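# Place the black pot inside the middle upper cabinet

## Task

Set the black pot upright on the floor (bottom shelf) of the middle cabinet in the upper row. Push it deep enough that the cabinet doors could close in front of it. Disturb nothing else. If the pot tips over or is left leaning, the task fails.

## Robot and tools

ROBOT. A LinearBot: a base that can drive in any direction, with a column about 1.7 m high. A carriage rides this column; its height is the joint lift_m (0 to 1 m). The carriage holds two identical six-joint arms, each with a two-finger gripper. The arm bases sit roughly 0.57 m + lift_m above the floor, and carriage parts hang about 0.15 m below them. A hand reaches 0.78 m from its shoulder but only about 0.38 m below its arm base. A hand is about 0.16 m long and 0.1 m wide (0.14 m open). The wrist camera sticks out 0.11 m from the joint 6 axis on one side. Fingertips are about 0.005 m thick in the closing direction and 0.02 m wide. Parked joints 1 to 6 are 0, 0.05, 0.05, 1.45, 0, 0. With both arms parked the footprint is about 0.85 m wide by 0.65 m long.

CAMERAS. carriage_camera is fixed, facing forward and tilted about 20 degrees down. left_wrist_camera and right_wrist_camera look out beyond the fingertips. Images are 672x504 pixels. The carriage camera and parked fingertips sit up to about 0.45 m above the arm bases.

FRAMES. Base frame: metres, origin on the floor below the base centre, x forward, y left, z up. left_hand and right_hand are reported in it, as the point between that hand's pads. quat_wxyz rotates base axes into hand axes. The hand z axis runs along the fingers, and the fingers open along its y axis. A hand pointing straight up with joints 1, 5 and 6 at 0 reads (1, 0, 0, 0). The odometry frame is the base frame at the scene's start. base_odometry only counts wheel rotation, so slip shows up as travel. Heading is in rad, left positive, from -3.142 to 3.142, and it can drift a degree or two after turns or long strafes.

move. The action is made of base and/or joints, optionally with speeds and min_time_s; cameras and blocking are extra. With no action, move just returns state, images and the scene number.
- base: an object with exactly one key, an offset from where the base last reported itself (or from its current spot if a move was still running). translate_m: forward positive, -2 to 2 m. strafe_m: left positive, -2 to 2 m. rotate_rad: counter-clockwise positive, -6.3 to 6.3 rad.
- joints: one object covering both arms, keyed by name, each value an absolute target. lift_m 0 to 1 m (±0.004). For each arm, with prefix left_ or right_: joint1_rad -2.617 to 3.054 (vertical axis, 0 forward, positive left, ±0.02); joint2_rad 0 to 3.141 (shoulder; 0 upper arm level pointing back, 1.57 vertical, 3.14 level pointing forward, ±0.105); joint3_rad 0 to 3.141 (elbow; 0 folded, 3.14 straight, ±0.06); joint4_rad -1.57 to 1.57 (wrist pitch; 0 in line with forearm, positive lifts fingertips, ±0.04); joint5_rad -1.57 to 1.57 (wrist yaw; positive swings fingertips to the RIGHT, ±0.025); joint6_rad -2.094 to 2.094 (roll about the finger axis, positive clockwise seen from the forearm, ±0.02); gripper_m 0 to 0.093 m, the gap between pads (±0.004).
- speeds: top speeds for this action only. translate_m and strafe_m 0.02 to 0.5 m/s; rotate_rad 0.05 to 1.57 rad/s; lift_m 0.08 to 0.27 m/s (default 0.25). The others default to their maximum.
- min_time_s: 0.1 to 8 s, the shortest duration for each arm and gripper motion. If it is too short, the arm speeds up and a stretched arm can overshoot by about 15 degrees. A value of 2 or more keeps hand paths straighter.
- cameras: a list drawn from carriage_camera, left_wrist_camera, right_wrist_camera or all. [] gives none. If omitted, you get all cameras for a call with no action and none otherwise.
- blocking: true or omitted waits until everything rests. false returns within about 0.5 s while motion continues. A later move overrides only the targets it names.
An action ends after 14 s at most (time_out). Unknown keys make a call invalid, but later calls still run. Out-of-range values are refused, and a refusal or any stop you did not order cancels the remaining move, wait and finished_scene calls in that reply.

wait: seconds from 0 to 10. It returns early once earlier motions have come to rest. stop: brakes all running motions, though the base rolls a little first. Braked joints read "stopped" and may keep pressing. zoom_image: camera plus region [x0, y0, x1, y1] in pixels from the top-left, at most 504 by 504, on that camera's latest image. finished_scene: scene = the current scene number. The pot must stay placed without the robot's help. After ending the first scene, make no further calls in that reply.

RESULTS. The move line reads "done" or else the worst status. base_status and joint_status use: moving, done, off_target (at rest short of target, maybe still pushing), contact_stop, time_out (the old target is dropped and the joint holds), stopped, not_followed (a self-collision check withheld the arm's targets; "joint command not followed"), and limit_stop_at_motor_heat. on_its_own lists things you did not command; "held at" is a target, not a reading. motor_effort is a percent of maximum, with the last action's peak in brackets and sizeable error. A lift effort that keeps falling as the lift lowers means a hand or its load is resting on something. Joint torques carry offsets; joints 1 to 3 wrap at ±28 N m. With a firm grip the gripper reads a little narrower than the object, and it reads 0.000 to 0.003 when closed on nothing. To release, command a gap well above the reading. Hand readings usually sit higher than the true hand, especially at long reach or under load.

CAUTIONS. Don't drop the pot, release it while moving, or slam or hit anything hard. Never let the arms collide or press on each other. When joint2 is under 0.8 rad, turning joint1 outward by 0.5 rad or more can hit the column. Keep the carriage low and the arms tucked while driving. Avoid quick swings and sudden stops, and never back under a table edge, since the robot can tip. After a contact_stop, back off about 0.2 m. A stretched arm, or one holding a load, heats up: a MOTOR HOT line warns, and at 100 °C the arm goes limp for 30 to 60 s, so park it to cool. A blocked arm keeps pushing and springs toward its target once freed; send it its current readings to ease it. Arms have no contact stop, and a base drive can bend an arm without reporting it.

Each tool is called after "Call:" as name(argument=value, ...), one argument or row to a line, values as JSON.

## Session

Call:
move(
)

Call:
zoom_image(
  camera="carriage_camera",
  region=[0, 150, 504, 400],
)

Call:
zoom_image(
  camera="carriage_camera",
  region=[168, 0, 672, 252],
)

Scene clock: 0.00 s.
Joint torques (N m): no reading
base_odometry: x=+0.000 y=+0.000 heading=+0.000
base_status: not commanded
joint_positions: lift_m=+0.300 left_joint1_rad=+0.004 left_joint2_rad=+0.038 left_joint3_rad=+0.032 left_joint4_rad=+1.473 left_joint5_rad=+0.016 left_joint6_rad=-0.004 left_gripper_m=+0.09396 right_joint1_rad=-0.013 right_joint2_rad=+0.032 right_joint3_rad=+0.046 right_joint4_rad=+1.480 right_joint5_rad=-0.045 right_joint6_rad=-0.037 right_gripper_m=+0.09396
joint_status: not commanded
motor_effort: lift_m=+23 drive_wheels=-2
left_hand: x=+0.2498 y=+0.3008 z=+1.3029 quat_wxyz=(+0.999, +0.008, +0.052, +0.000) (m; base frame)
right_hand: x=+0.2419 y=-0.2959 z=+1.3066 quat_wxyz=(+0.999, -0.023, +0.038, -0.024) (m; base frame)
pictures: carriage_camera, left_wrist_camera, right_wrist_camera

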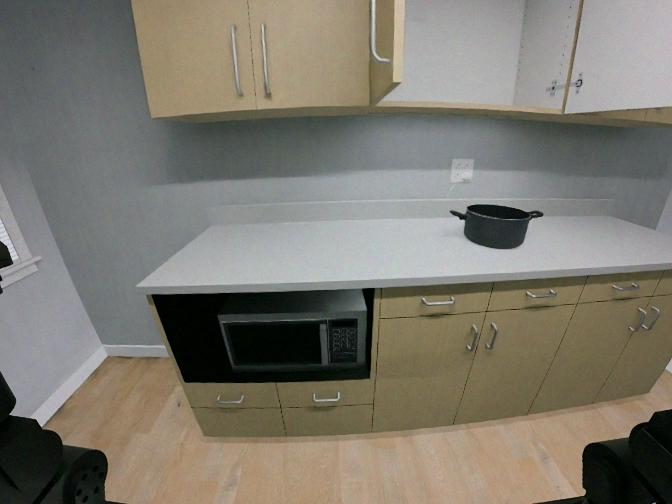

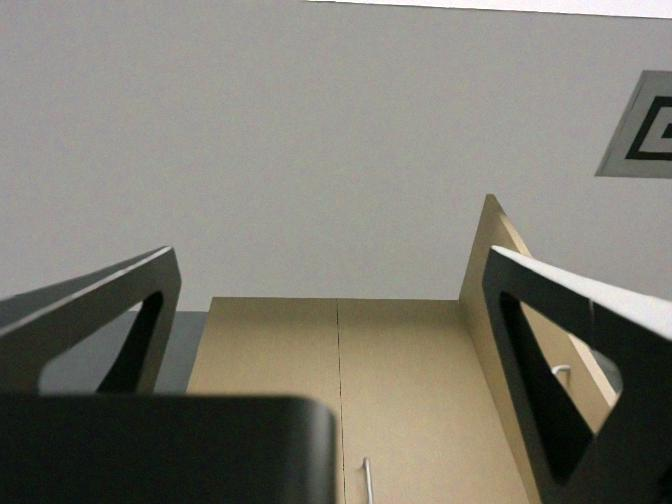

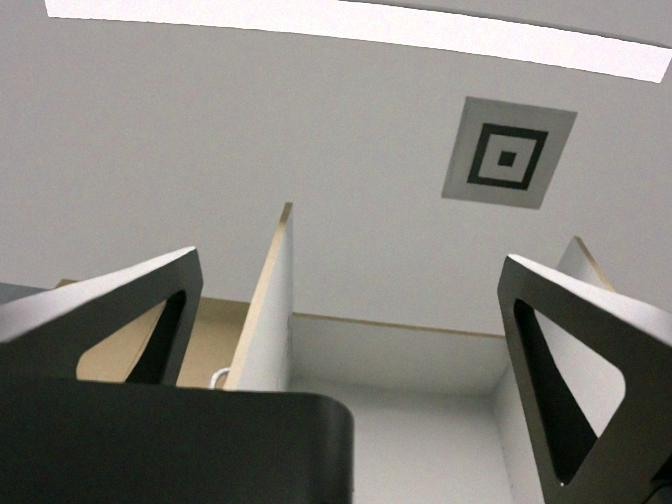

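Scaled by 1.000.

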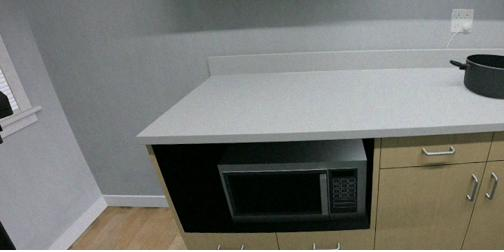

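Scaled by 1.000.

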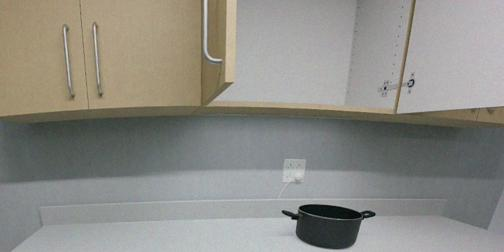

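Call:
zoom_image(
  camera="carriage_camera",
  region=[420, 180, 672, 369],
)

Call:
zoom_image(
  camera="carriage_camera",
  region=[340, 0, 672, 140],
)

Scaled by 2.000 from the camera's 672x504 image, which has a finer 960x720 frame.

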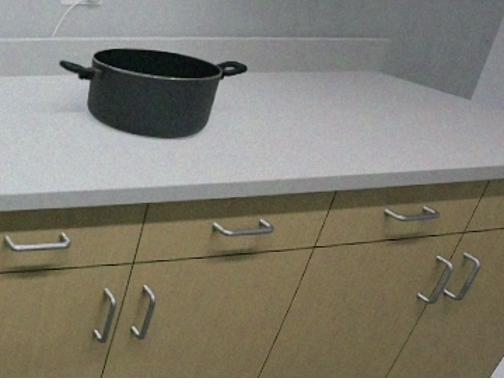

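Scaled by 1.518 from the camera's 672x504 image, which has a finer 960x720 frame.

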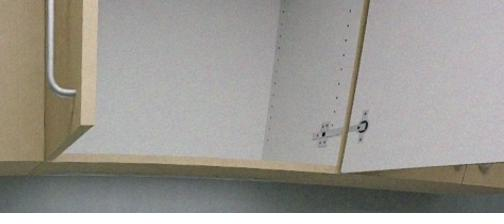

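Call:
move(
  base={"rotate_rad": 0.078},
)

Call:
move(
  base={"strafe_m": -0.8},
  joints={"lift_m": 0.35, "left_joint1_rad": -0.245, "left_joint2_rad": 2.285, "left_joint3_rad": 1.15, "left_joint4_rad": 1.152, "left_joint5_rad": 0, "left_joint6_rad": -1.25, "right_joint1_rad": 0.374, "right_joint2_rad": 2.24, "right_joint3_rad": 1.085, "right_joint4_rad": 1.18, "right_joint5_rad": 0.374, "right_joint6_rad": 1.25},
  speeds={"strafe_m": 0.4},
  min_time_s=2.2,
  cameras=["all"],
)

Call:
zoom_image(
  camera="carriage_camera",
  region=[200, 160, 480, 370],
)

Call:
zoom_image(
  camera="carriage_camera",
  region=[100, 40, 560, 200],
)

Scene clock: 12.33 s.
Joint torques (N m): left_arm=[-0.03 4.56 5.27 -0.22 0.01 0.02] | right_arm=[-0.13 4.66 4.89 -0.37 0.03 -0.01]
move: done
base_odometry: x=+0.000 y=+0.000 heading=+0.078
base_status: done
joint_positions: lift_m=+0.300 left_joint1_rad=+0.004 left_joint2_rad=+0.038 left_joint3_rad=+0.032 left_joint4_rad=+1.473 left_joint5_rad=+0.016 left_joint6_rad=-0.004 left_gripper_m=+0.09396 right_joint1_rad=-0.013 right_joint2_rad=+0.032 right_joint3_rad=+0.046 right_joint4_rad=+1.480 right_joint5_rad=-0.045 right_joint6_rad=-0.037 right_gripper_m=+0.09396
joint_status: not commanded
motor_effort: lift_m=+23(23) drive_wheels=-6(11)
left_hand: x=+0.2498 y=+0.3008 z=+1.3029 quat_wxyz=(+0.999, +0.008, +0.052, +0.000) (m; base frame)
right_hand: x=+0.2419 y=-0.2959 z=+1.3066 quat_wxyz=(+0.999, -0.023, +0.038, -0.024) (m; base frame)
pictures: none

Scene clock: 16.30 s.
Joint torques (N m): left_arm=[-0.21 -13.85 7.09 2.47 -0.08 -0.01] | right_arm=[0.31 -11.85 6.54 2 0.15 0.06]
move: done
base_odometry: x=+0.062 y=-0.798 heading=+0.077
base_status: done
joint_positions: lift_m=+0.350 left_joint1_rad=-0.244 left_joint2_rad=+2.288 left_joint3_rad=+1.127 left_joint4_rad=+1.144 left_joint5_rad=+0.012 left_joint6_rad=-1.240 left_gripper_m=+0.09398 right_joint1_rad=+0.369 right_joint2_rad=+2.242 right_joint3_rad=+1.058 right_joint4_rad=+1.171 right_joint5_rad=+0.361 right_joint6_rad=+1.236 right_gripper_m=+0.09396
joint_status: all done
motor_effort: lift_m=+24(29) drive_wheels=-4(10)
left_hand: x=+0.7987 y=+0.1581 z=+1.0315 quat_wxyz=(+0.514, -0.337, +0.629, -0.477) (m; base frame)
right_hand: x=+0.7755 y=-0.1556 z=+1.0369 quat_wxyz=(+0.572, +0.409, +0.582, +0.408) (m; base frame)
pictures: carriage_camera, left_wrist_camera, right_wrist_camera

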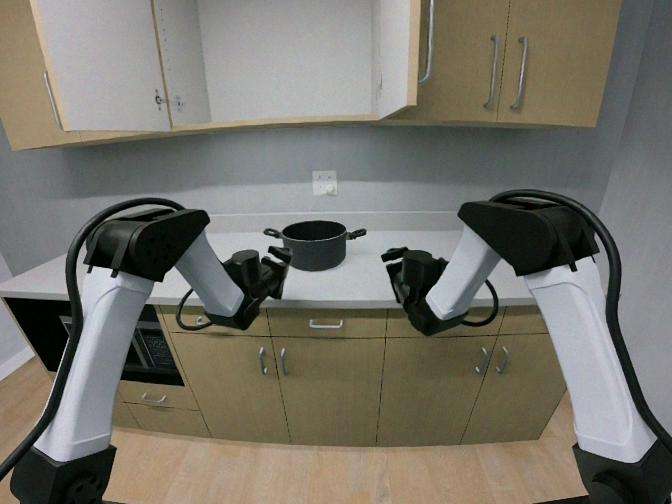

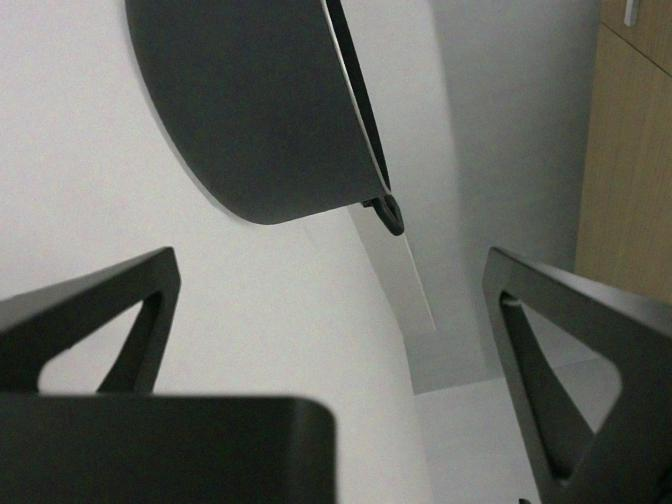

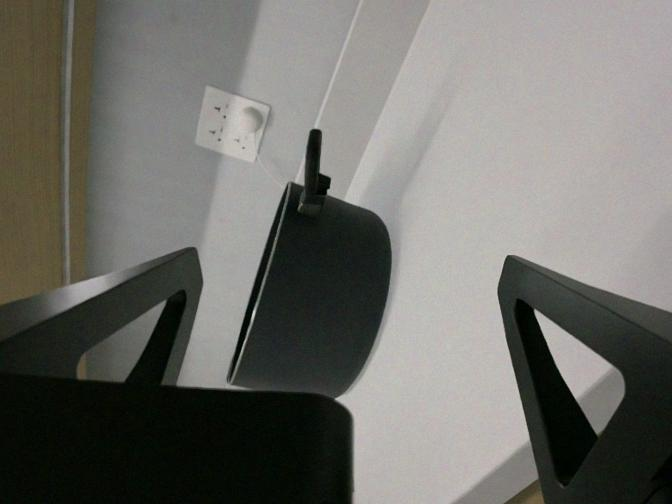

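Scaled by 1.800 from the camera's 672x504 image, which has a finer 960x720 frame.

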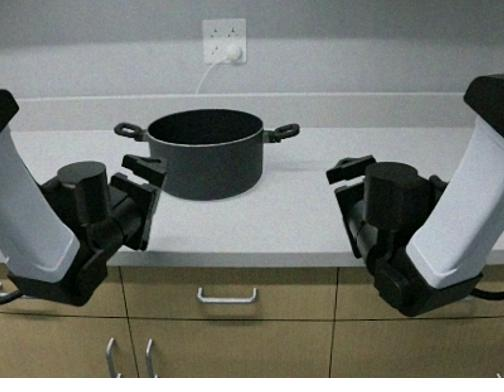

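Scaled by 1.096 from the camera's 672x504 image, which has a finer 960x720 frame.

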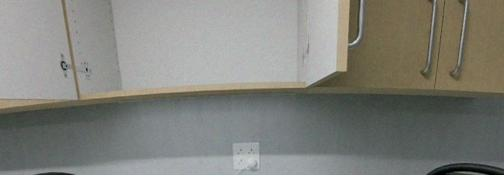

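Call:
zoom_image(
  camera="carriage_camera",
  region=[100, 300, 604, 480],
)

Call:
zoom_image(
  camera="carriage_camera",
  region=[0, 60, 336, 186],
)

Call:
zoom_image(
  camera="carriage_camera",
  region=[336, 60, 672, 186],
)

Scaled by 1.000.

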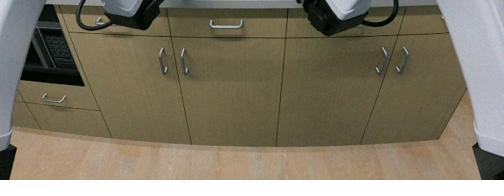

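Scaled by 1.500 from the camera's 672x504 image, which has a finer 960x720 frame.

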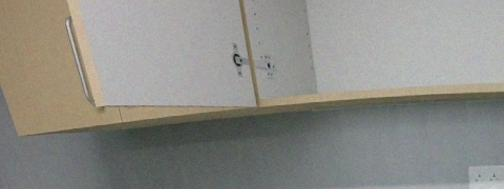

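Scaled by 1.500 from the camera's 672x504 image, which has a finer 960x720 frame.

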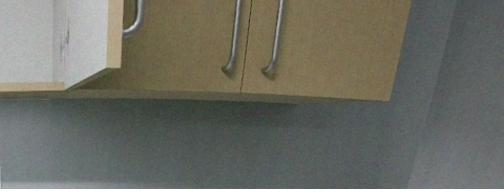

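Call:
move(
  base={"strafe_m": 0.092},
  joints={"left_joint1_rad": -0.238, "right_joint1_rad": 0.367, "right_joint2_rad": 2.285, "right_joint3_rad": 1.142, "right_joint4_rad": 1.168},
  speeds={"strafe_m": 0.25},
  cameras=["carriage_camera"],
)

Call:
zoom_image(
  camera="carriage_camera",
  region=[200, 180, 480, 390],
)

Scene clock: 27.00 s.
Joint torques (N m): left_arm=[-0.13 -13.83 7.08 2.47 -0.06 0] | right_arm=[-0.39 -11.99 6.56 1.95 0.11 0.05]
move: done
base_odometry: x=+0.055 y=-0.706 heading=+0.077
base_status: done
joint_positions: lift_m=+0.350 left_joint1_rad=-0.238 left_joint2_rad=+2.288 left_joint3_rad=+1.127 left_joint4_rad=+1.144 left_joint5_rad=+0.010 left_joint6_rad=-1.240 left_gripper_m=+0.09398 right_joint1_rad=+0.370 right_joint2_rad=+2.283 right_joint3_rad=+1.114 right_joint4_rad=+1.164 right_joint5_rad=+0.363 right_joint6_rad=+1.236 right_gripper_m=+0.09396
joint_status: all done
motor_effort: lift_m=+24(24) drive_wheels=+0(10)
left_hand: x=+0.7996 y=+0.1617 z=+1.0315 quat_wxyz=(+0.516, -0.339, +0.627, -0.475) (m; base frame)
right_hand: x=+0.7859 y=-0.1510 z=+1.0340 quat_wxyz=(+0.574, +0.408, +0.580, +0.410) (m; base frame)
pictures: carriage_camera

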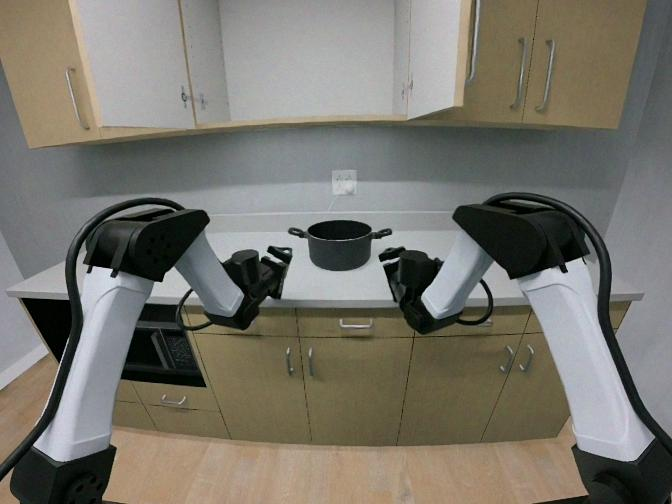

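Scaled by 1.800 from the camera's 672x504 image, which has a finer 960x720 frame.

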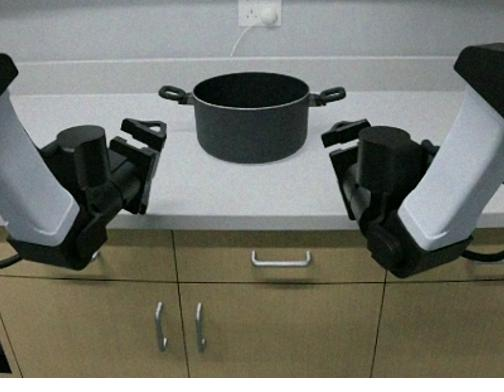

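Call:
move(
  base={"translate_m": 0.335},
  joints={"lift_m": 0.346, "right_joint1_rad": 0.35},
  speeds={"translate_m": 0.2},
  cameras=["all"],
)

Call:
zoom_image(
  camera="carriage_camera",
  region=[230, 200, 450, 365],
)

Scene clock: 31.57 s.
Joint torques (N m): left_arm=[-0.09 -14.15 6.89 2.5 -0.02 0] | right_arm=[-0.4 -12.34 6.39 1.97 0.11 0.06]
move: done
base_odometry: x=+0.389 y=-0.680 heading=+0.077
base_status: done
joint_positions: lift_m=+0.346 left_joint1_rad=-0.238 left_joint2_rad=+2.290 left_joint3_rad=+1.129 left_joint4_rad=+1.141 left_joint5_rad=+0.007 left_joint6_rad=-1.240 left_gripper_m=+0.09398 right_joint1_rad=+0.354 right_joint2_rad=+2.288 right_joint3_rad=+1.117 right_joint4_rad=+1.159 right_joint5_rad=+0.366 right_joint6_rad=+1.237 right_gripper_m=+0.09396
joint_status: all done
motor_effort: lift_m=+20(21) drive_wheels=-6(11)
left_hand: x=+0.8002 y=+0.1624 z=+1.0265 quat_wxyz=(+0.515, -0.341, +0.628, -0.473) (m; base frame)
right_hand: x=+0.7889 y=-0.1609 z=+1.0276 quat_wxyz=(+0.576, +0.415, +0.578, +0.403) (m; base frame)
pictures: carriage_camera, left_wrist_camera, right_wrist_camera

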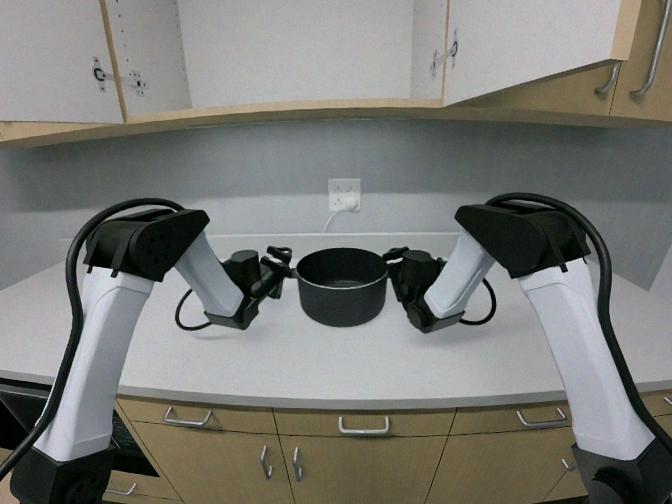

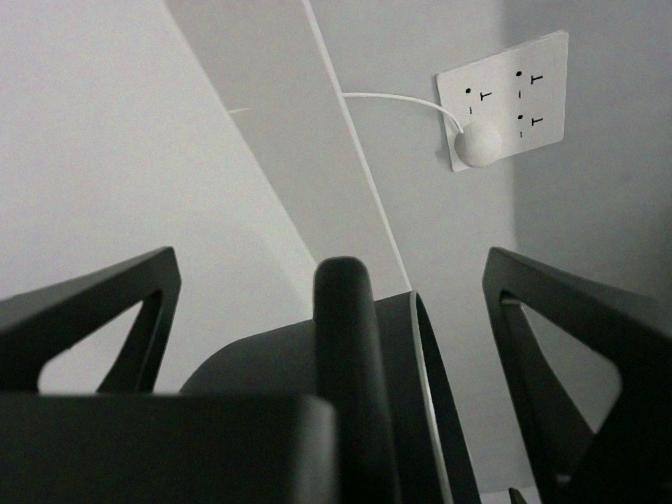

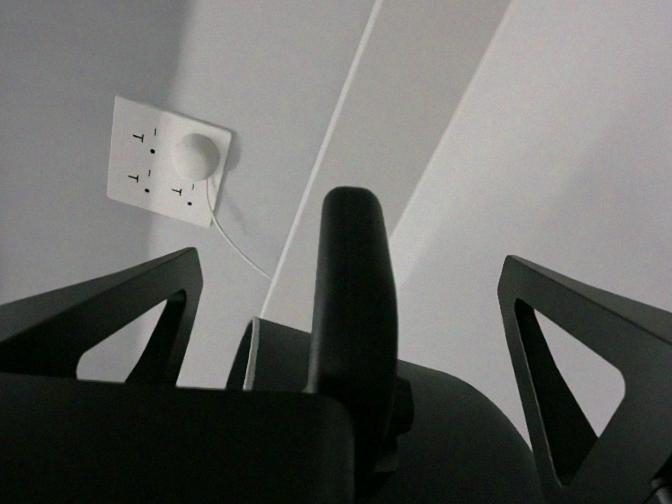

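Scaled by 2.291 from the camera's 672x504 image, which has a finer 960x720 frame.

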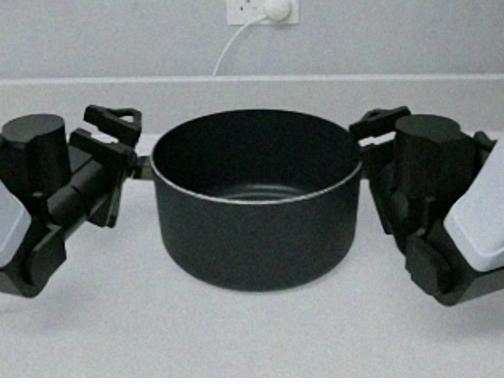

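Call:
move(
  joints={"left_joint1_rad": -0.256, "right_joint1_rad": 0.338, "left_gripper_m": 0.03, "right_gripper_m": 0.03},
  min_time_s=0.7,
)

Call:
move(
  joints={"left_gripper_m": 0.004, "right_gripper_m": 0.004},
  min_time_s=1.2,
  cameras=["left_wrist_camera", "right_wrist_camera"],
)

Scene clock: 34.33 s.
Joint torques (N m): left_arm=[-1.17 -14.15 6.82 2.48 0.04 0.01] | right_arm=[-0.44 -12.6 6.12 1.91 0.06 -0.1]
move: done
base_odometry: x=+0.389 y=-0.680 heading=+0.077
base_status: not commanded
joint_positions: lift_m=+0.346 left_joint1_rad=-0.245 left_joint2_rad=+2.290 left_joint3_rad=+1.129 left_joint4_rad=+1.141 left_joint5_rad=+0.001 left_joint6_rad=-1.242 left_gripper_m=+0.03013 right_joint1_rad=+0.342 right_joint2_rad=+2.289 right_joint3_rad=+1.122 right_joint4_rad=+1.167 right_joint5_rad=+0.370 right_joint6_rad=+1.250 right_gripper_m=+0.03012
joint_status: all done
motor_effort: lift_m=+20(20) drive_wheels=-6(7)
left_hand: x=+0.7994 y=+0.1592 z=+1.0265 quat_wxyz=(+0.515, -0.341, +0.628, -0.474) (m; base frame)
right_hand: x=+0.7915 y=-0.1675 z=+1.0309 quat_wxyz=(+0.579, +0.421, +0.568, +0.406) (m; base frame)
pictures: none

Scene clock: 35.80 s.
Joint torques (N m): left_arm=[-1.17 -14.15 6.93 2.5 0.04 0.01] | right_arm=[-0.44 -12.66 6.06 2.03 0.04 -0.08]
move: off_target
base_odometry: x=+0.389 y=-0.680 heading=+0.077
base_status: not commanded
joint_positions: lift_m=+0.346 left_joint1_rad=-0.245 left_joint2_rad=+2.290 left_joint3_rad=+1.129 left_joint4_rad=+1.140 left_joint5_rad=-0.001 left_joint6_rad=-1.242 left_gripper_m=+0.02055 right_joint1_rad=+0.342 right_joint2_rad=+2.290 right_joint3_rad=+1.122 right_joint4_rad=+1.156 right_joint5_rad=+0.371 right_joint6_rad=+1.250 right_gripper_m=+0.02130
joint_status: left_gripper_m off_target (ended at +0.02058, target +0.00400); right_gripper_m off_target (ended at +0.02133, target +0.00400)
motor_effort: lift_m=+20(20) drive_wheels=-6(6)
left_hand: x=+0.7995 y=+0.1595 z=+1.0262 quat_wxyz=(+0.515, -0.342, +0.628, -0.473) (m; base frame)
right_hand: x=+0.7915 y=-0.1680 z=+1.0283 quat_wxyz=(+0.577, +0.423, +0.571, +0.402) (m; base frame)
pictures: left_wrist_camera, right_wrist_camera

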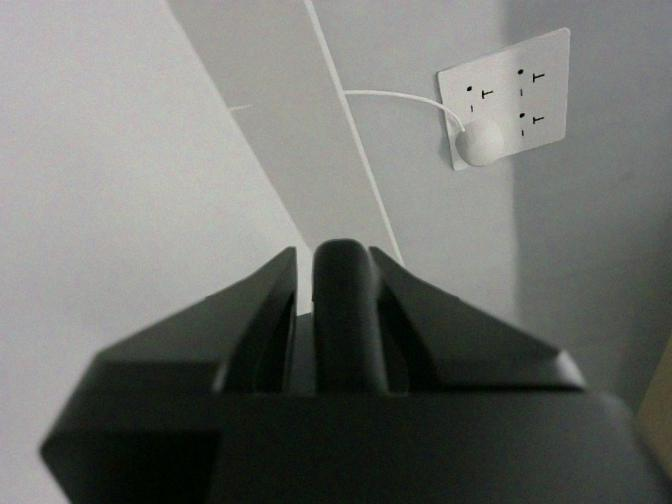

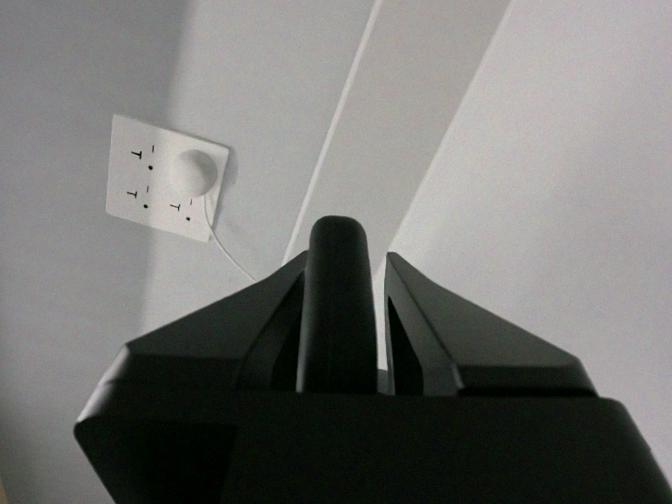

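Call:
move(
  joints={"lift_m": 0.405, "left_joint4_rad": 1.29, "right_joint4_rad": 1.31},
  speeds={"lift_m": 0.08},
  min_time_s=0.7,
  cameras=["carriage_camera"],
)

Scene clock: 40.83 s.
Joint torques (N m): left_arm=[-1.02 -17.99 6.8 4.1 0.05 0.14] | right_arm=[-0.38 -16.47 5.94 3.52 0.06 -0.19]
move: off_target
base_odometry: x=+0.389 y=-0.680 heading=+0.077
base_status: not commanded
joint_positions: lift_m=+0.405 left_joint1_rad=-0.246 left_joint2_rad=+2.327 left_joint3_rad=+1.129 left_joint4_rad=+1.136 left_joint5_rad=-0.002 left_joint6_rad=-1.253 left_gripper_m=+0.02051 right_joint1_rad=+0.342 right_joint2_rad=+2.327 right_joint3_rad=+1.122 right_joint4_rad=+1.161 right_joint5_rad=+0.371 right_joint6_rad=+1.261 right_gripper_m=+0.02125
joint_status: left_joint4_rad off_target (ended at +1.136, target +1.290); right_joint4_rad off_target (ended at +1.161, target +1.310); the others done
motor_effort: lift_m=+25(28) drive_wheels=+2(6)
left_hand: x=+0.7986 y=+0.1590 z=+1.0627 quat_wxyz=(+0.502, -0.352, +0.638, -0.466) (m; base frame)
right_hand: x=+0.7910 y=-0.1682 z=+1.0668 quat_wxyz=(+0.569, +0.429, +0.580, +0.395) (m; base frame)
pictures: carriage_camera

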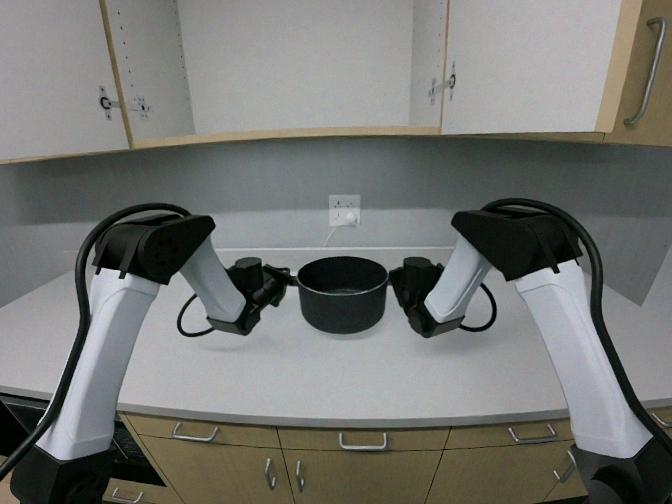

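Call:
move(
  base={"strafe_m": 0.15},
  speeds={"strafe_m": 0.25},
)

Call:
move(
  base={"translate_m": -0.15},
  speeds={"translate_m": 0.25},
  blocking=false,
)

Call:
move(
  joints={"lift_m": 0.945},
  speeds={"lift_m": 0.25},
  cameras=["carriage_camera"],
)

Call:
zoom_image(
  camera="carriage_camera",
  region=[100, 20, 604, 400],
)

Scene clock: 43.50 s.
Joint torques (N m): left_arm=[-0.75 -17.94 6.78 4.1 0.12 0.13] | right_arm=[-0.18 -16.5 5.87 3.53 0.1 -0.21]
move: done
base_odometry: x=+0.377 y=-0.531 heading=+0.077
base_status: done
joint_positions: lift_m=+0.405 left_joint1_rad=-0.249 left_joint2_rad=+2.327 left_joint3_rad=+1.129 left_joint4_rad=+1.136 left_joint5_rad=-0.008 left_joint6_rad=-1.253 left_gripper_m=+0.02051 right_joint1_rad=+0.338 right_joint2_rad=+2.327 right_joint3_rad=+1.122 right_joint4_rad=+1.161 right_joint5_rad=+0.368 right_joint6_rad=+1.261 right_gripper_m=+0.02123
joint_status: not commanded
motor_effort: lift_m=+25(25) drive_wheels=-4(10)
left_hand: x=+0.7985 y=+0.1585 z=+1.0627 quat_wxyz=(+0.503, -0.353, +0.638, -0.465) (m; base frame)
right_hand: x=+0.7916 y=-0.1700 z=+1.0668 quat_wxyz=(+0.569, +0.429, +0.580, +0.395) (m; base frame)
pictures: none

Scene clock: 44.00 s.
Joint torques (N m): left_arm=[-0.76 -17.92 6.72 4.09 0.12 0.11] | right_arm=[-0.05 -16.4 5.83 3.52 0.09 -0.24]
move: moving
base_odometry: x=+0.345 y=-0.533 heading=+0.077
base_status: translate_m moving
joint_positions: lift_m=+0.405 left_joint1_rad=-0.249 left_joint2_rad=+2.327 left_joint3_rad=+1.129 left_joint4_rad=+1.136 left_joint5_rad=-0.008 left_joint6_rad=-1.253 left_gripper_m=+0.02051 right_joint1_rad=+0.338 right_joint2_rad=+2.327 right_joint3_rad=+1.122 right_joint4_rad=+1.161 right_joint5_rad=+0.367 right_joint6_rad=+1.261 right_gripper_m=+0.02123
joint_status: not commanded
motor_effort: lift_m=+25(25) drive_wheels=+4(6)
left_hand: x=+0.7985 y=+0.1585 z=+1.0627 quat_wxyz=(+0.503, -0.353, +0.638, -0.465) (m; base frame)
right_hand: x=+0.7916 y=-0.1698 z=+1.0668 quat_wxyz=(+0.569, +0.429, +0.580, +0.395) (m; base frame)
pictures: none

Scene clock: 46.83 s.
Joint torques (N m): left_arm=[-0.76 -19.6 6.83 4.01 0.11 0.17] | right_arm=[-0.1 -17.96 6.15 3.44 0.1 -0.22]
move: done
base_odometry: x=+0.228 y=-0.542 heading=+0.077
base_status: done
joint_positions: lift_m=+0.945 left_joint1_rad=-0.249 left_joint2_rad=+2.343 left_joint3_rad=+1.127 left_joint4_rad=+1.145 left_joint5_rad=-0.008 left_joint6_rad=-1.255 left_gripper_m=+0.02051 right_joint1_rad=+0.338 right_joint2_rad=+2.341 right_joint3_rad=+1.118 right_joint4_rad=+1.169 right_joint5_rad=+0.367 right_joint6_rad=+1.261 right_gripper_m=+0.02122
joint_status: all done
motor_effort: lift_m=+25(30) drive_wheels=-3(8)
left_hand: x=+0.7976 y=+0.1587 z=+1.5945 quat_wxyz=(+0.499, -0.355, +0.640, -0.463) (m; base frame)
right_hand: x=+0.7904 y=-0.1703 z=+1.5993 quat_wxyz=(+0.567, +0.430, +0.583, +0.392) (m; base frame)
pictures: carriage_camera

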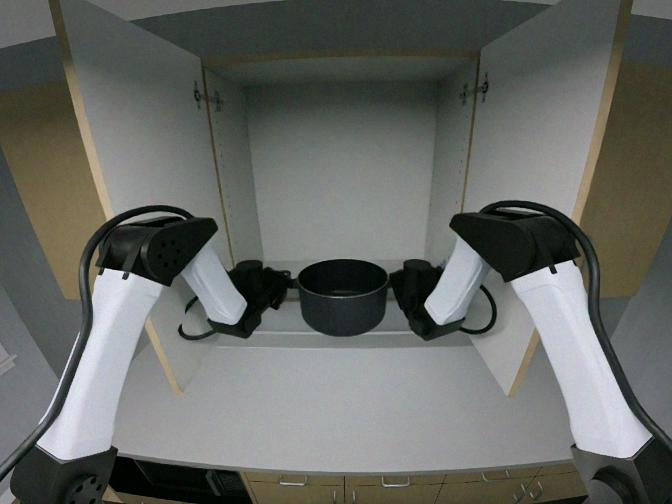

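Scaled by 1.000.

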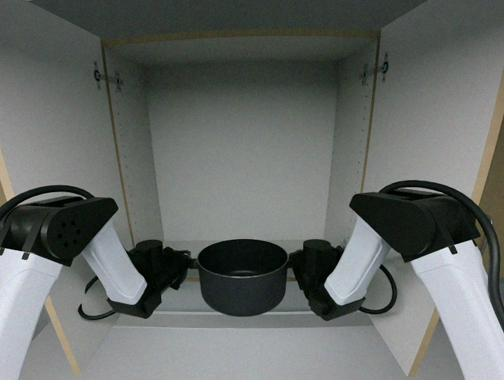

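Call:
move(
  base={"translate_m": 0.23},
  joints={"left_joint1_rad": -0.218, "left_joint2_rad": 2.56, "left_joint3_rad": 1.712, "left_joint4_rad": 1.01, "left_joint5_rad": 0, "right_joint1_rad": 0.28, "right_joint2_rad": 2.545, "right_joint3_rad": 1.685, "right_joint4_rad": 1.034, "right_joint5_rad": 0.28},
  speeds={"translate_m": 0.2},
  min_time_s=1.8,
  cameras=["carriage_camera"],
)

Call:
zoom_image(
  camera="carriage_camera",
  region=[200, 160, 480, 370],
)

Scene clock: 50.60 s.
Joint torques (N m): left_arm=[-0.36 -21.33 11.43 4 0.08 0.14] | right_arm=[0.53 -19.41 10.32 3.45 -0.18 -0.22]
move: off_target
base_odometry: x=+0.457 y=-0.524 heading=+0.077
base_status: done
joint_positions: lift_m=+0.945 left_joint1_rad=-0.215 left_joint2_rad=+2.605 left_joint3_rad=+1.650 left_joint4_rad=+0.868 left_joint5_rad=-0.005 left_joint6_rad=-1.253 left_gripper_m=+0.02051 right_joint1_rad=+0.274 right_joint2_rad=+2.589 right_joint3_rad=+1.617 right_joint4_rad=+0.897 right_joint5_rad=+0.298 right_joint6_rad=+1.261 right_gripper_m=+0.02122
joint_status: left_joint3_rad off_target (ended at +1.650, target +1.712); left_joint4_rad off_target (ended at +0.868, target +1.010); right_joint3_rad off_target (ended at +1.617, target +1.685); right_joint4_rad off_target (ended at +0.897, target +1.034); the others done
motor_effort: lift_m=+25(25) drive_wheels=-6(11)
left_hand: x=+0.8915 y=+0.1582 z=+1.5801 quat_wxyz=(+0.503, -0.367, +0.639, -0.451) (m; base frame)
right_hand: x=+0.8836 y=-0.1711 z=+1.5846 quat_wxyz=(+0.560, +0.433, +0.590, +0.389) (m; base frame)
pictures: carriage_camera

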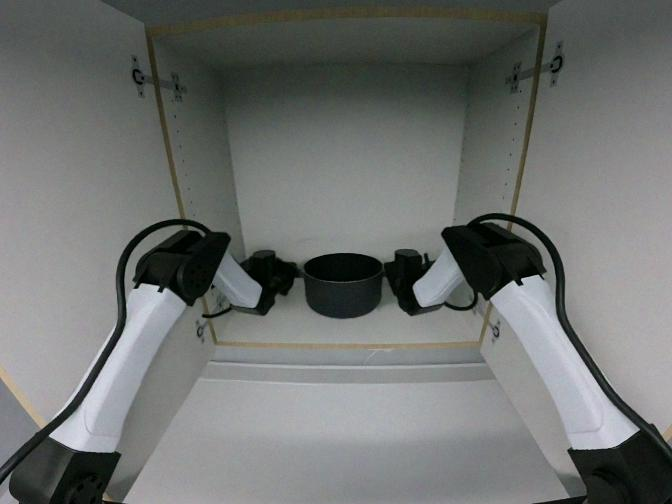

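Scaled by 1.800 from the camera's 672x504 image, which has a finer 960x720 frame.

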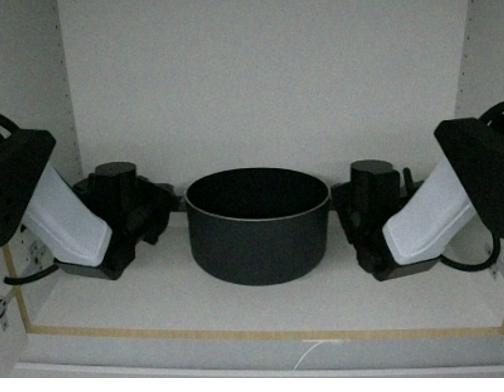

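Call:
move(
  joints={"lift_m": 0.885},
  speeds={"lift_m": 0.08},
)

Call:
move(
  joints={"lift_m": 0.866, "left_joint4_rad": 0.89, "right_joint4_rad": 0.91},
  speeds={"lift_m": 0.08},
  min_time_s=0.8,
  cameras=["carriage_camera"],
)

Call:
zoom_image(
  camera="carriage_camera",
  region=[200, 160, 480, 370],
)

Scene clock: 53.53 s.
Joint torques (N m): left_arm=[-0.54 -21.68 9.26 3.16 0.08 0.1] | right_arm=[0.62 -19.85 8.83 2.64 -0.21 -0.11]
move: done
base_odometry: x=+0.457 y=-0.524 heading=+0.077
base_status: not commanded
joint_positions: lift_m=+0.885 left_joint1_rad=-0.214 left_joint2_rad=+2.608 left_joint3_rad=+1.674 left_joint4_rad=+0.938 left_joint5_rad=-0.004 left_joint6_rad=-1.250 left_gripper_m=+0.02050 right_joint1_rad=+0.271 right_joint2_rad=+2.592 right_joint3_rad=+1.638 right_joint4_rad=+0.967 right_joint5_rad=+0.298 right_joint6_rad=+1.251 right_gripper_m=+0.02118
joint_status: all done
on_its_own: left_joint4_rad moved +0.069 toward your old target +1.010; right_joint4_rad moved +0.069 toward your old target +1.034
motor_effort: lift_m=+21(22) drive_wheels=-5(7)
left_hand: x=+0.8963 y=+0.1581 z=+1.5465 quat_wxyz=(+0.528, -0.351, +0.613, -0.472) (m; base frame)
right_hand: x=+0.8877 y=-0.1715 z=+1.5488 quat_wxyz=(+0.582, +0.420, +0.563, +0.410) (m; base frame)
pictures: none

Scene clock: 54.63 s.
Joint torques (N m): left_arm=[-0.49 -19.77 7.39 2.13 0.23 0.18] | right_arm=[0.64 -18.66 7.42 1.31 -0.23 -0.27]
move: off_target
base_odometry: x=+0.457 y=-0.524 heading=+0.077
base_status: not commanded
joint_positions: lift_m=+0.866 left_joint1_rad=-0.214 left_joint2_rad=+2.588 left_joint3_rad=+1.695 left_joint4_rad=+0.909 left_joint5_rad=-0.022 left_joint6_rad=-1.258 left_gripper_m=+0.02050 right_joint1_rad=+0.271 right_joint2_rad=+2.580 right_joint3_rad=+1.659 right_joint4_rad=+0.963 right_joint5_rad=+0.298 right_joint6_rad=+1.265 right_gripper_m=+0.02077
joint_status: right_joint4_rad off_target (ended at +0.963, target +0.910); the others done
motor_effort: lift_m=+20(20) drive_wheels=+1(6)
left_hand: x=+0.9007 y=+0.1603 z=+1.5437 quat_wxyz=(+0.534, -0.356, +0.604, -0.473) (m; base frame)
right_hand: x=+0.8911 y=-0.1706 z=+1.5459 quat_wxyz=(+0.585, +0.420, +0.551, +0.422) (m; base frame)
pictures: carriage_camera

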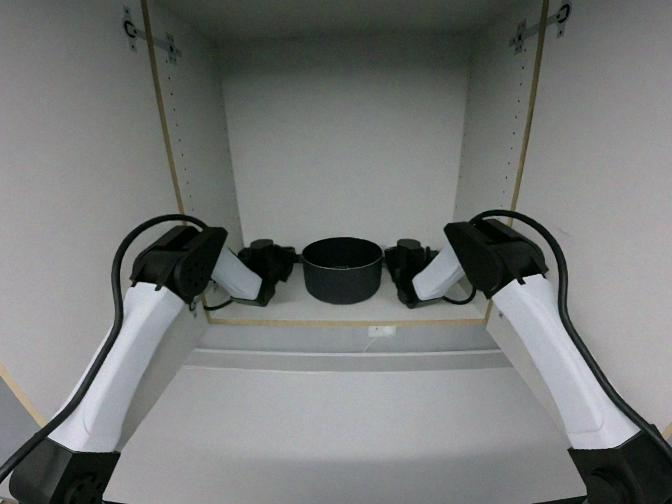

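Scaled by 1.800 from the camera's 672x504 image, which has a finer 960x720 frame.

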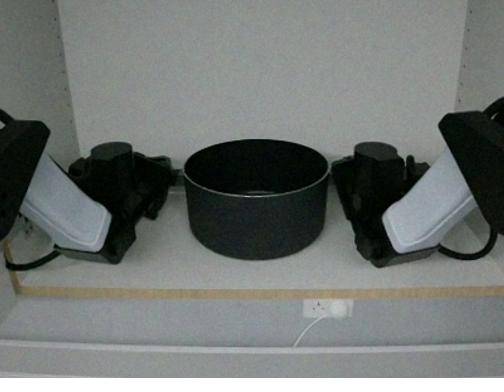

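Call:
move(
  joints={"left_gripper_m": 0.055, "right_gripper_m": 0.055},
  min_time_s=1.1,
  cameras=["carriage_camera", "left_wrist_camera", "right_wrist_camera"],
)

Scene clock: 56.37 s.
Joint torques (N m): left_arm=[-0.49 -19.75 7.41 2.34 0.19 0.19] | right_arm=[0.7 -18.69 7.05 1.9 -0.21 -0.26]
move: done
base_odometry: x=+0.457 y=-0.524 heading=+0.077
base_status: not commanded
joint_positions: lift_m=+0.866 left_joint1_rad=-0.214 left_joint2_rad=+2.588 left_joint3_rad=+1.695 left_joint4_rad=+0.893 left_joint5_rad=-0.015 left_joint6_rad=-1.258 left_gripper_m=+0.05489 right_joint1_rad=+0.270 right_joint2_rad=+2.580 right_joint3_rad=+1.663 right_joint4_rad=+0.914 right_joint5_rad=+0.298 right_joint6_rad=+1.265 right_gripper_m=+0.05491
joint_status: all done
on_its_own: right_joint4_rad moved -0.049 to your old target +0.910
motor_effort: lift_m=+20(20) drive_wheels=+2(2)
left_hand: x=+0.9005 y=+0.1592 z=+1.5397 quat_wxyz=(+0.528, -0.357, +0.610, -0.471) (m; base frame)
right_hand: x=+0.8921 y=-0.1714 z=+1.5357 quat_wxyz=(+0.576, +0.426, +0.565, +0.409) (m; base frame)
pictures: carriage_camera, left_wrist_camera, right_wrist_camera

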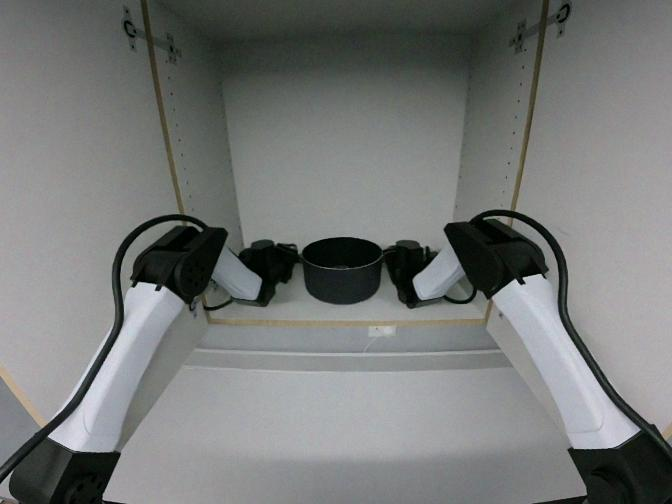

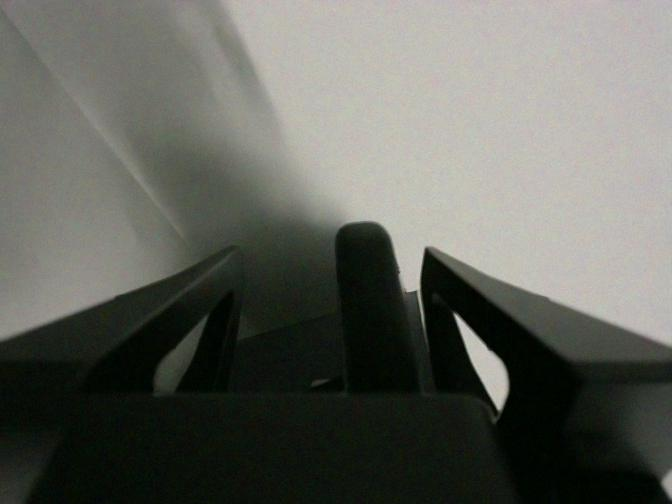

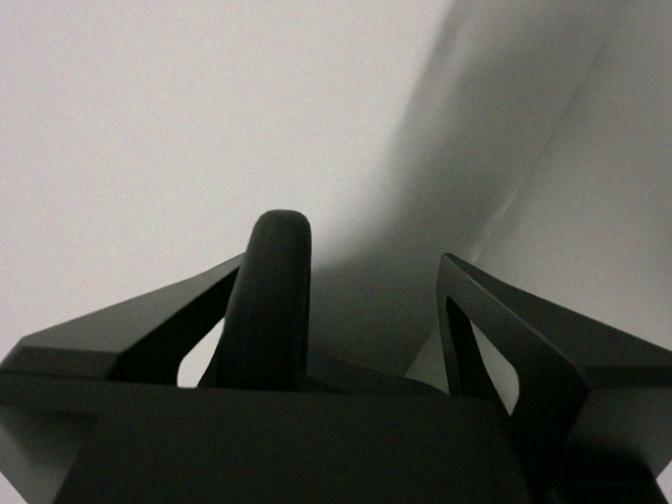

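Call:
move(
  joints={"lift_m": 0.88, "left_gripper_m": 0.065, "right_gripper_m": 0.065},
  cameras=["left_wrist_camera", "right_wrist_camera"],
)

Call:
move(
  base={"translate_m": -0.25},
  speeds={"translate_m": 0.25},
  cameras=["carriage_camera"],
)

Call:
zoom_image(
  camera="carriage_camera",
  region=[200, 160, 480, 370],
)

Scene clock: 57.97 s.
Joint torques (N m): left_arm=[-0.49 -19.59 7.23 2.41 0.15 0.18] | right_arm=[0.14 -18.14 6.93 2.02 -0.16 -0.26]
move: done
base_odometry: x=+0.457 y=-0.524 heading=+0.077
base_status: not commanded
joint_positions: lift_m=+0.880 left_joint1_rad=-0.214 left_joint2_rad=+2.586 left_joint3_rad=+1.697 left_joint4_rad=+0.882 left_joint5_rad=-0.014 left_joint6_rad=-1.258 left_gripper_m=+0.06487 right_joint1_rad=+0.277 right_joint2_rad=+2.575 right_joint3_rad=+1.665 right_joint4_rad=+0.900 right_joint5_rad=+0.294 right_joint6_rad=+1.264 right_gripper_m=+0.06489
joint_status: all done
motor_effort: lift_m=+23(28) drive_wheels=+2(6)
left_hand: x=+0.9007 y=+0.1589 z=+1.5527 quat_wxyz=(+0.526, -0.358, +0.612, -0.469) (m; base frame)
right_hand: x=+0.8915 y=-0.1658 z=+1.5504 quat_wxyz=(+0.572, +0.424, +0.570, +0.410) (m; base frame)
pictures: left_wrist_camera, right_wrist_camera

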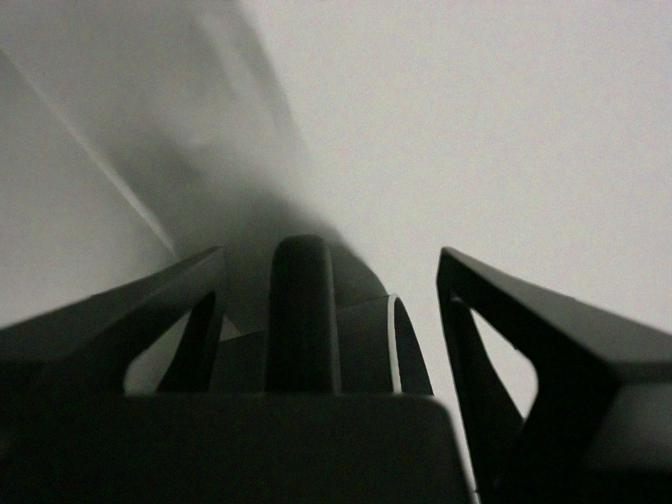

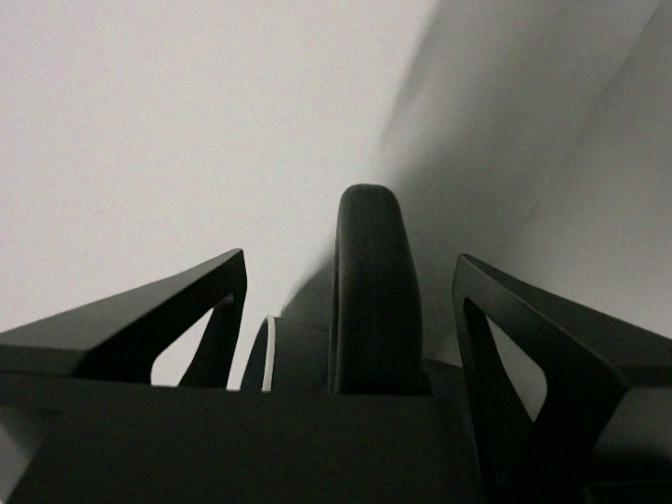

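Scene clock: 60.37 s.
Joint torques (N m): left_arm=[-0.36 -19.63 7.23 2.44 0.15 0.18] | right_arm=[-0.18 -18.25 6.95 2.01 -0.13 -0.25]
move: done
base_odometry: x=+0.208 y=-0.543 heading=+0.077
base_status: done
joint_positions: lift_m=+0.880 left_joint1_rad=-0.216 left_joint2_rad=+2.586 left_joint3_rad=+1.697 left_joint4_rad=+0.882 left_joint5_rad=-0.012 left_joint6_rad=-1.258 left_gripper_m=+0.06487 right_joint1_rad=+0.279 right_joint2_rad=+2.575 right_joint3_rad=+1.665 right_joint4_rad=+0.900 right_joint5_rad=+0.291 right_joint6_rad=+1.264 right_gripper_m=+0.06489
joint_status: not commanded
motor_effort: lift_m=+23(23) drive_wheels=-3(14)
left_hand: x=+0.9003 y=+0.1567 z=+1.5526 quat_wxyz=(+0.525, -0.357, +0.613, -0.470) (m; base frame)
right_hand: x=+0.8913 y=-0.1640 z=+1.5503 quat_wxyz=(+0.571, +0.422, +0.571, +0.411) (m; base frame)
pictures: carriage_camera

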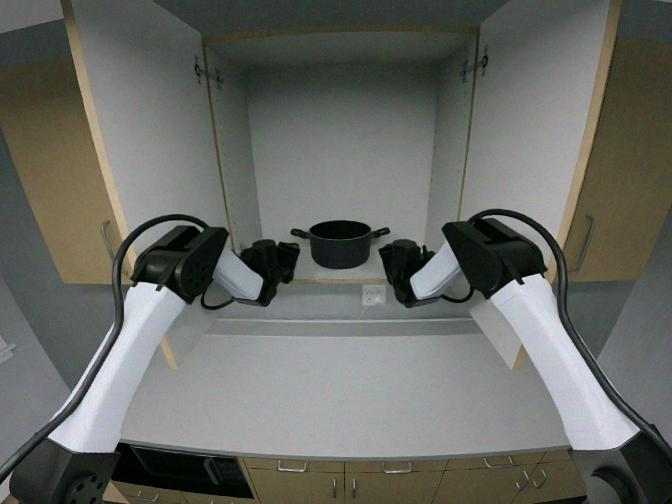

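Scaled by 1.800 from the camera's 672x504 image, which has a finer 960x720 frame.

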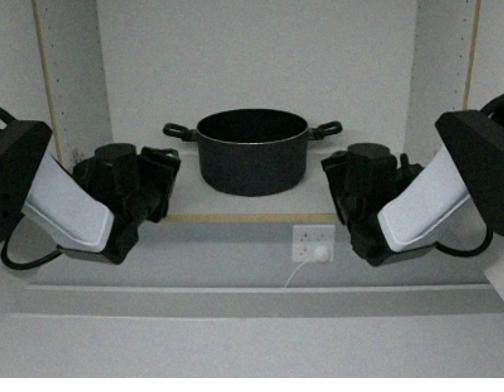

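Call:
finished_scene(
  scene=3,
)

The scene is finished: the task was done.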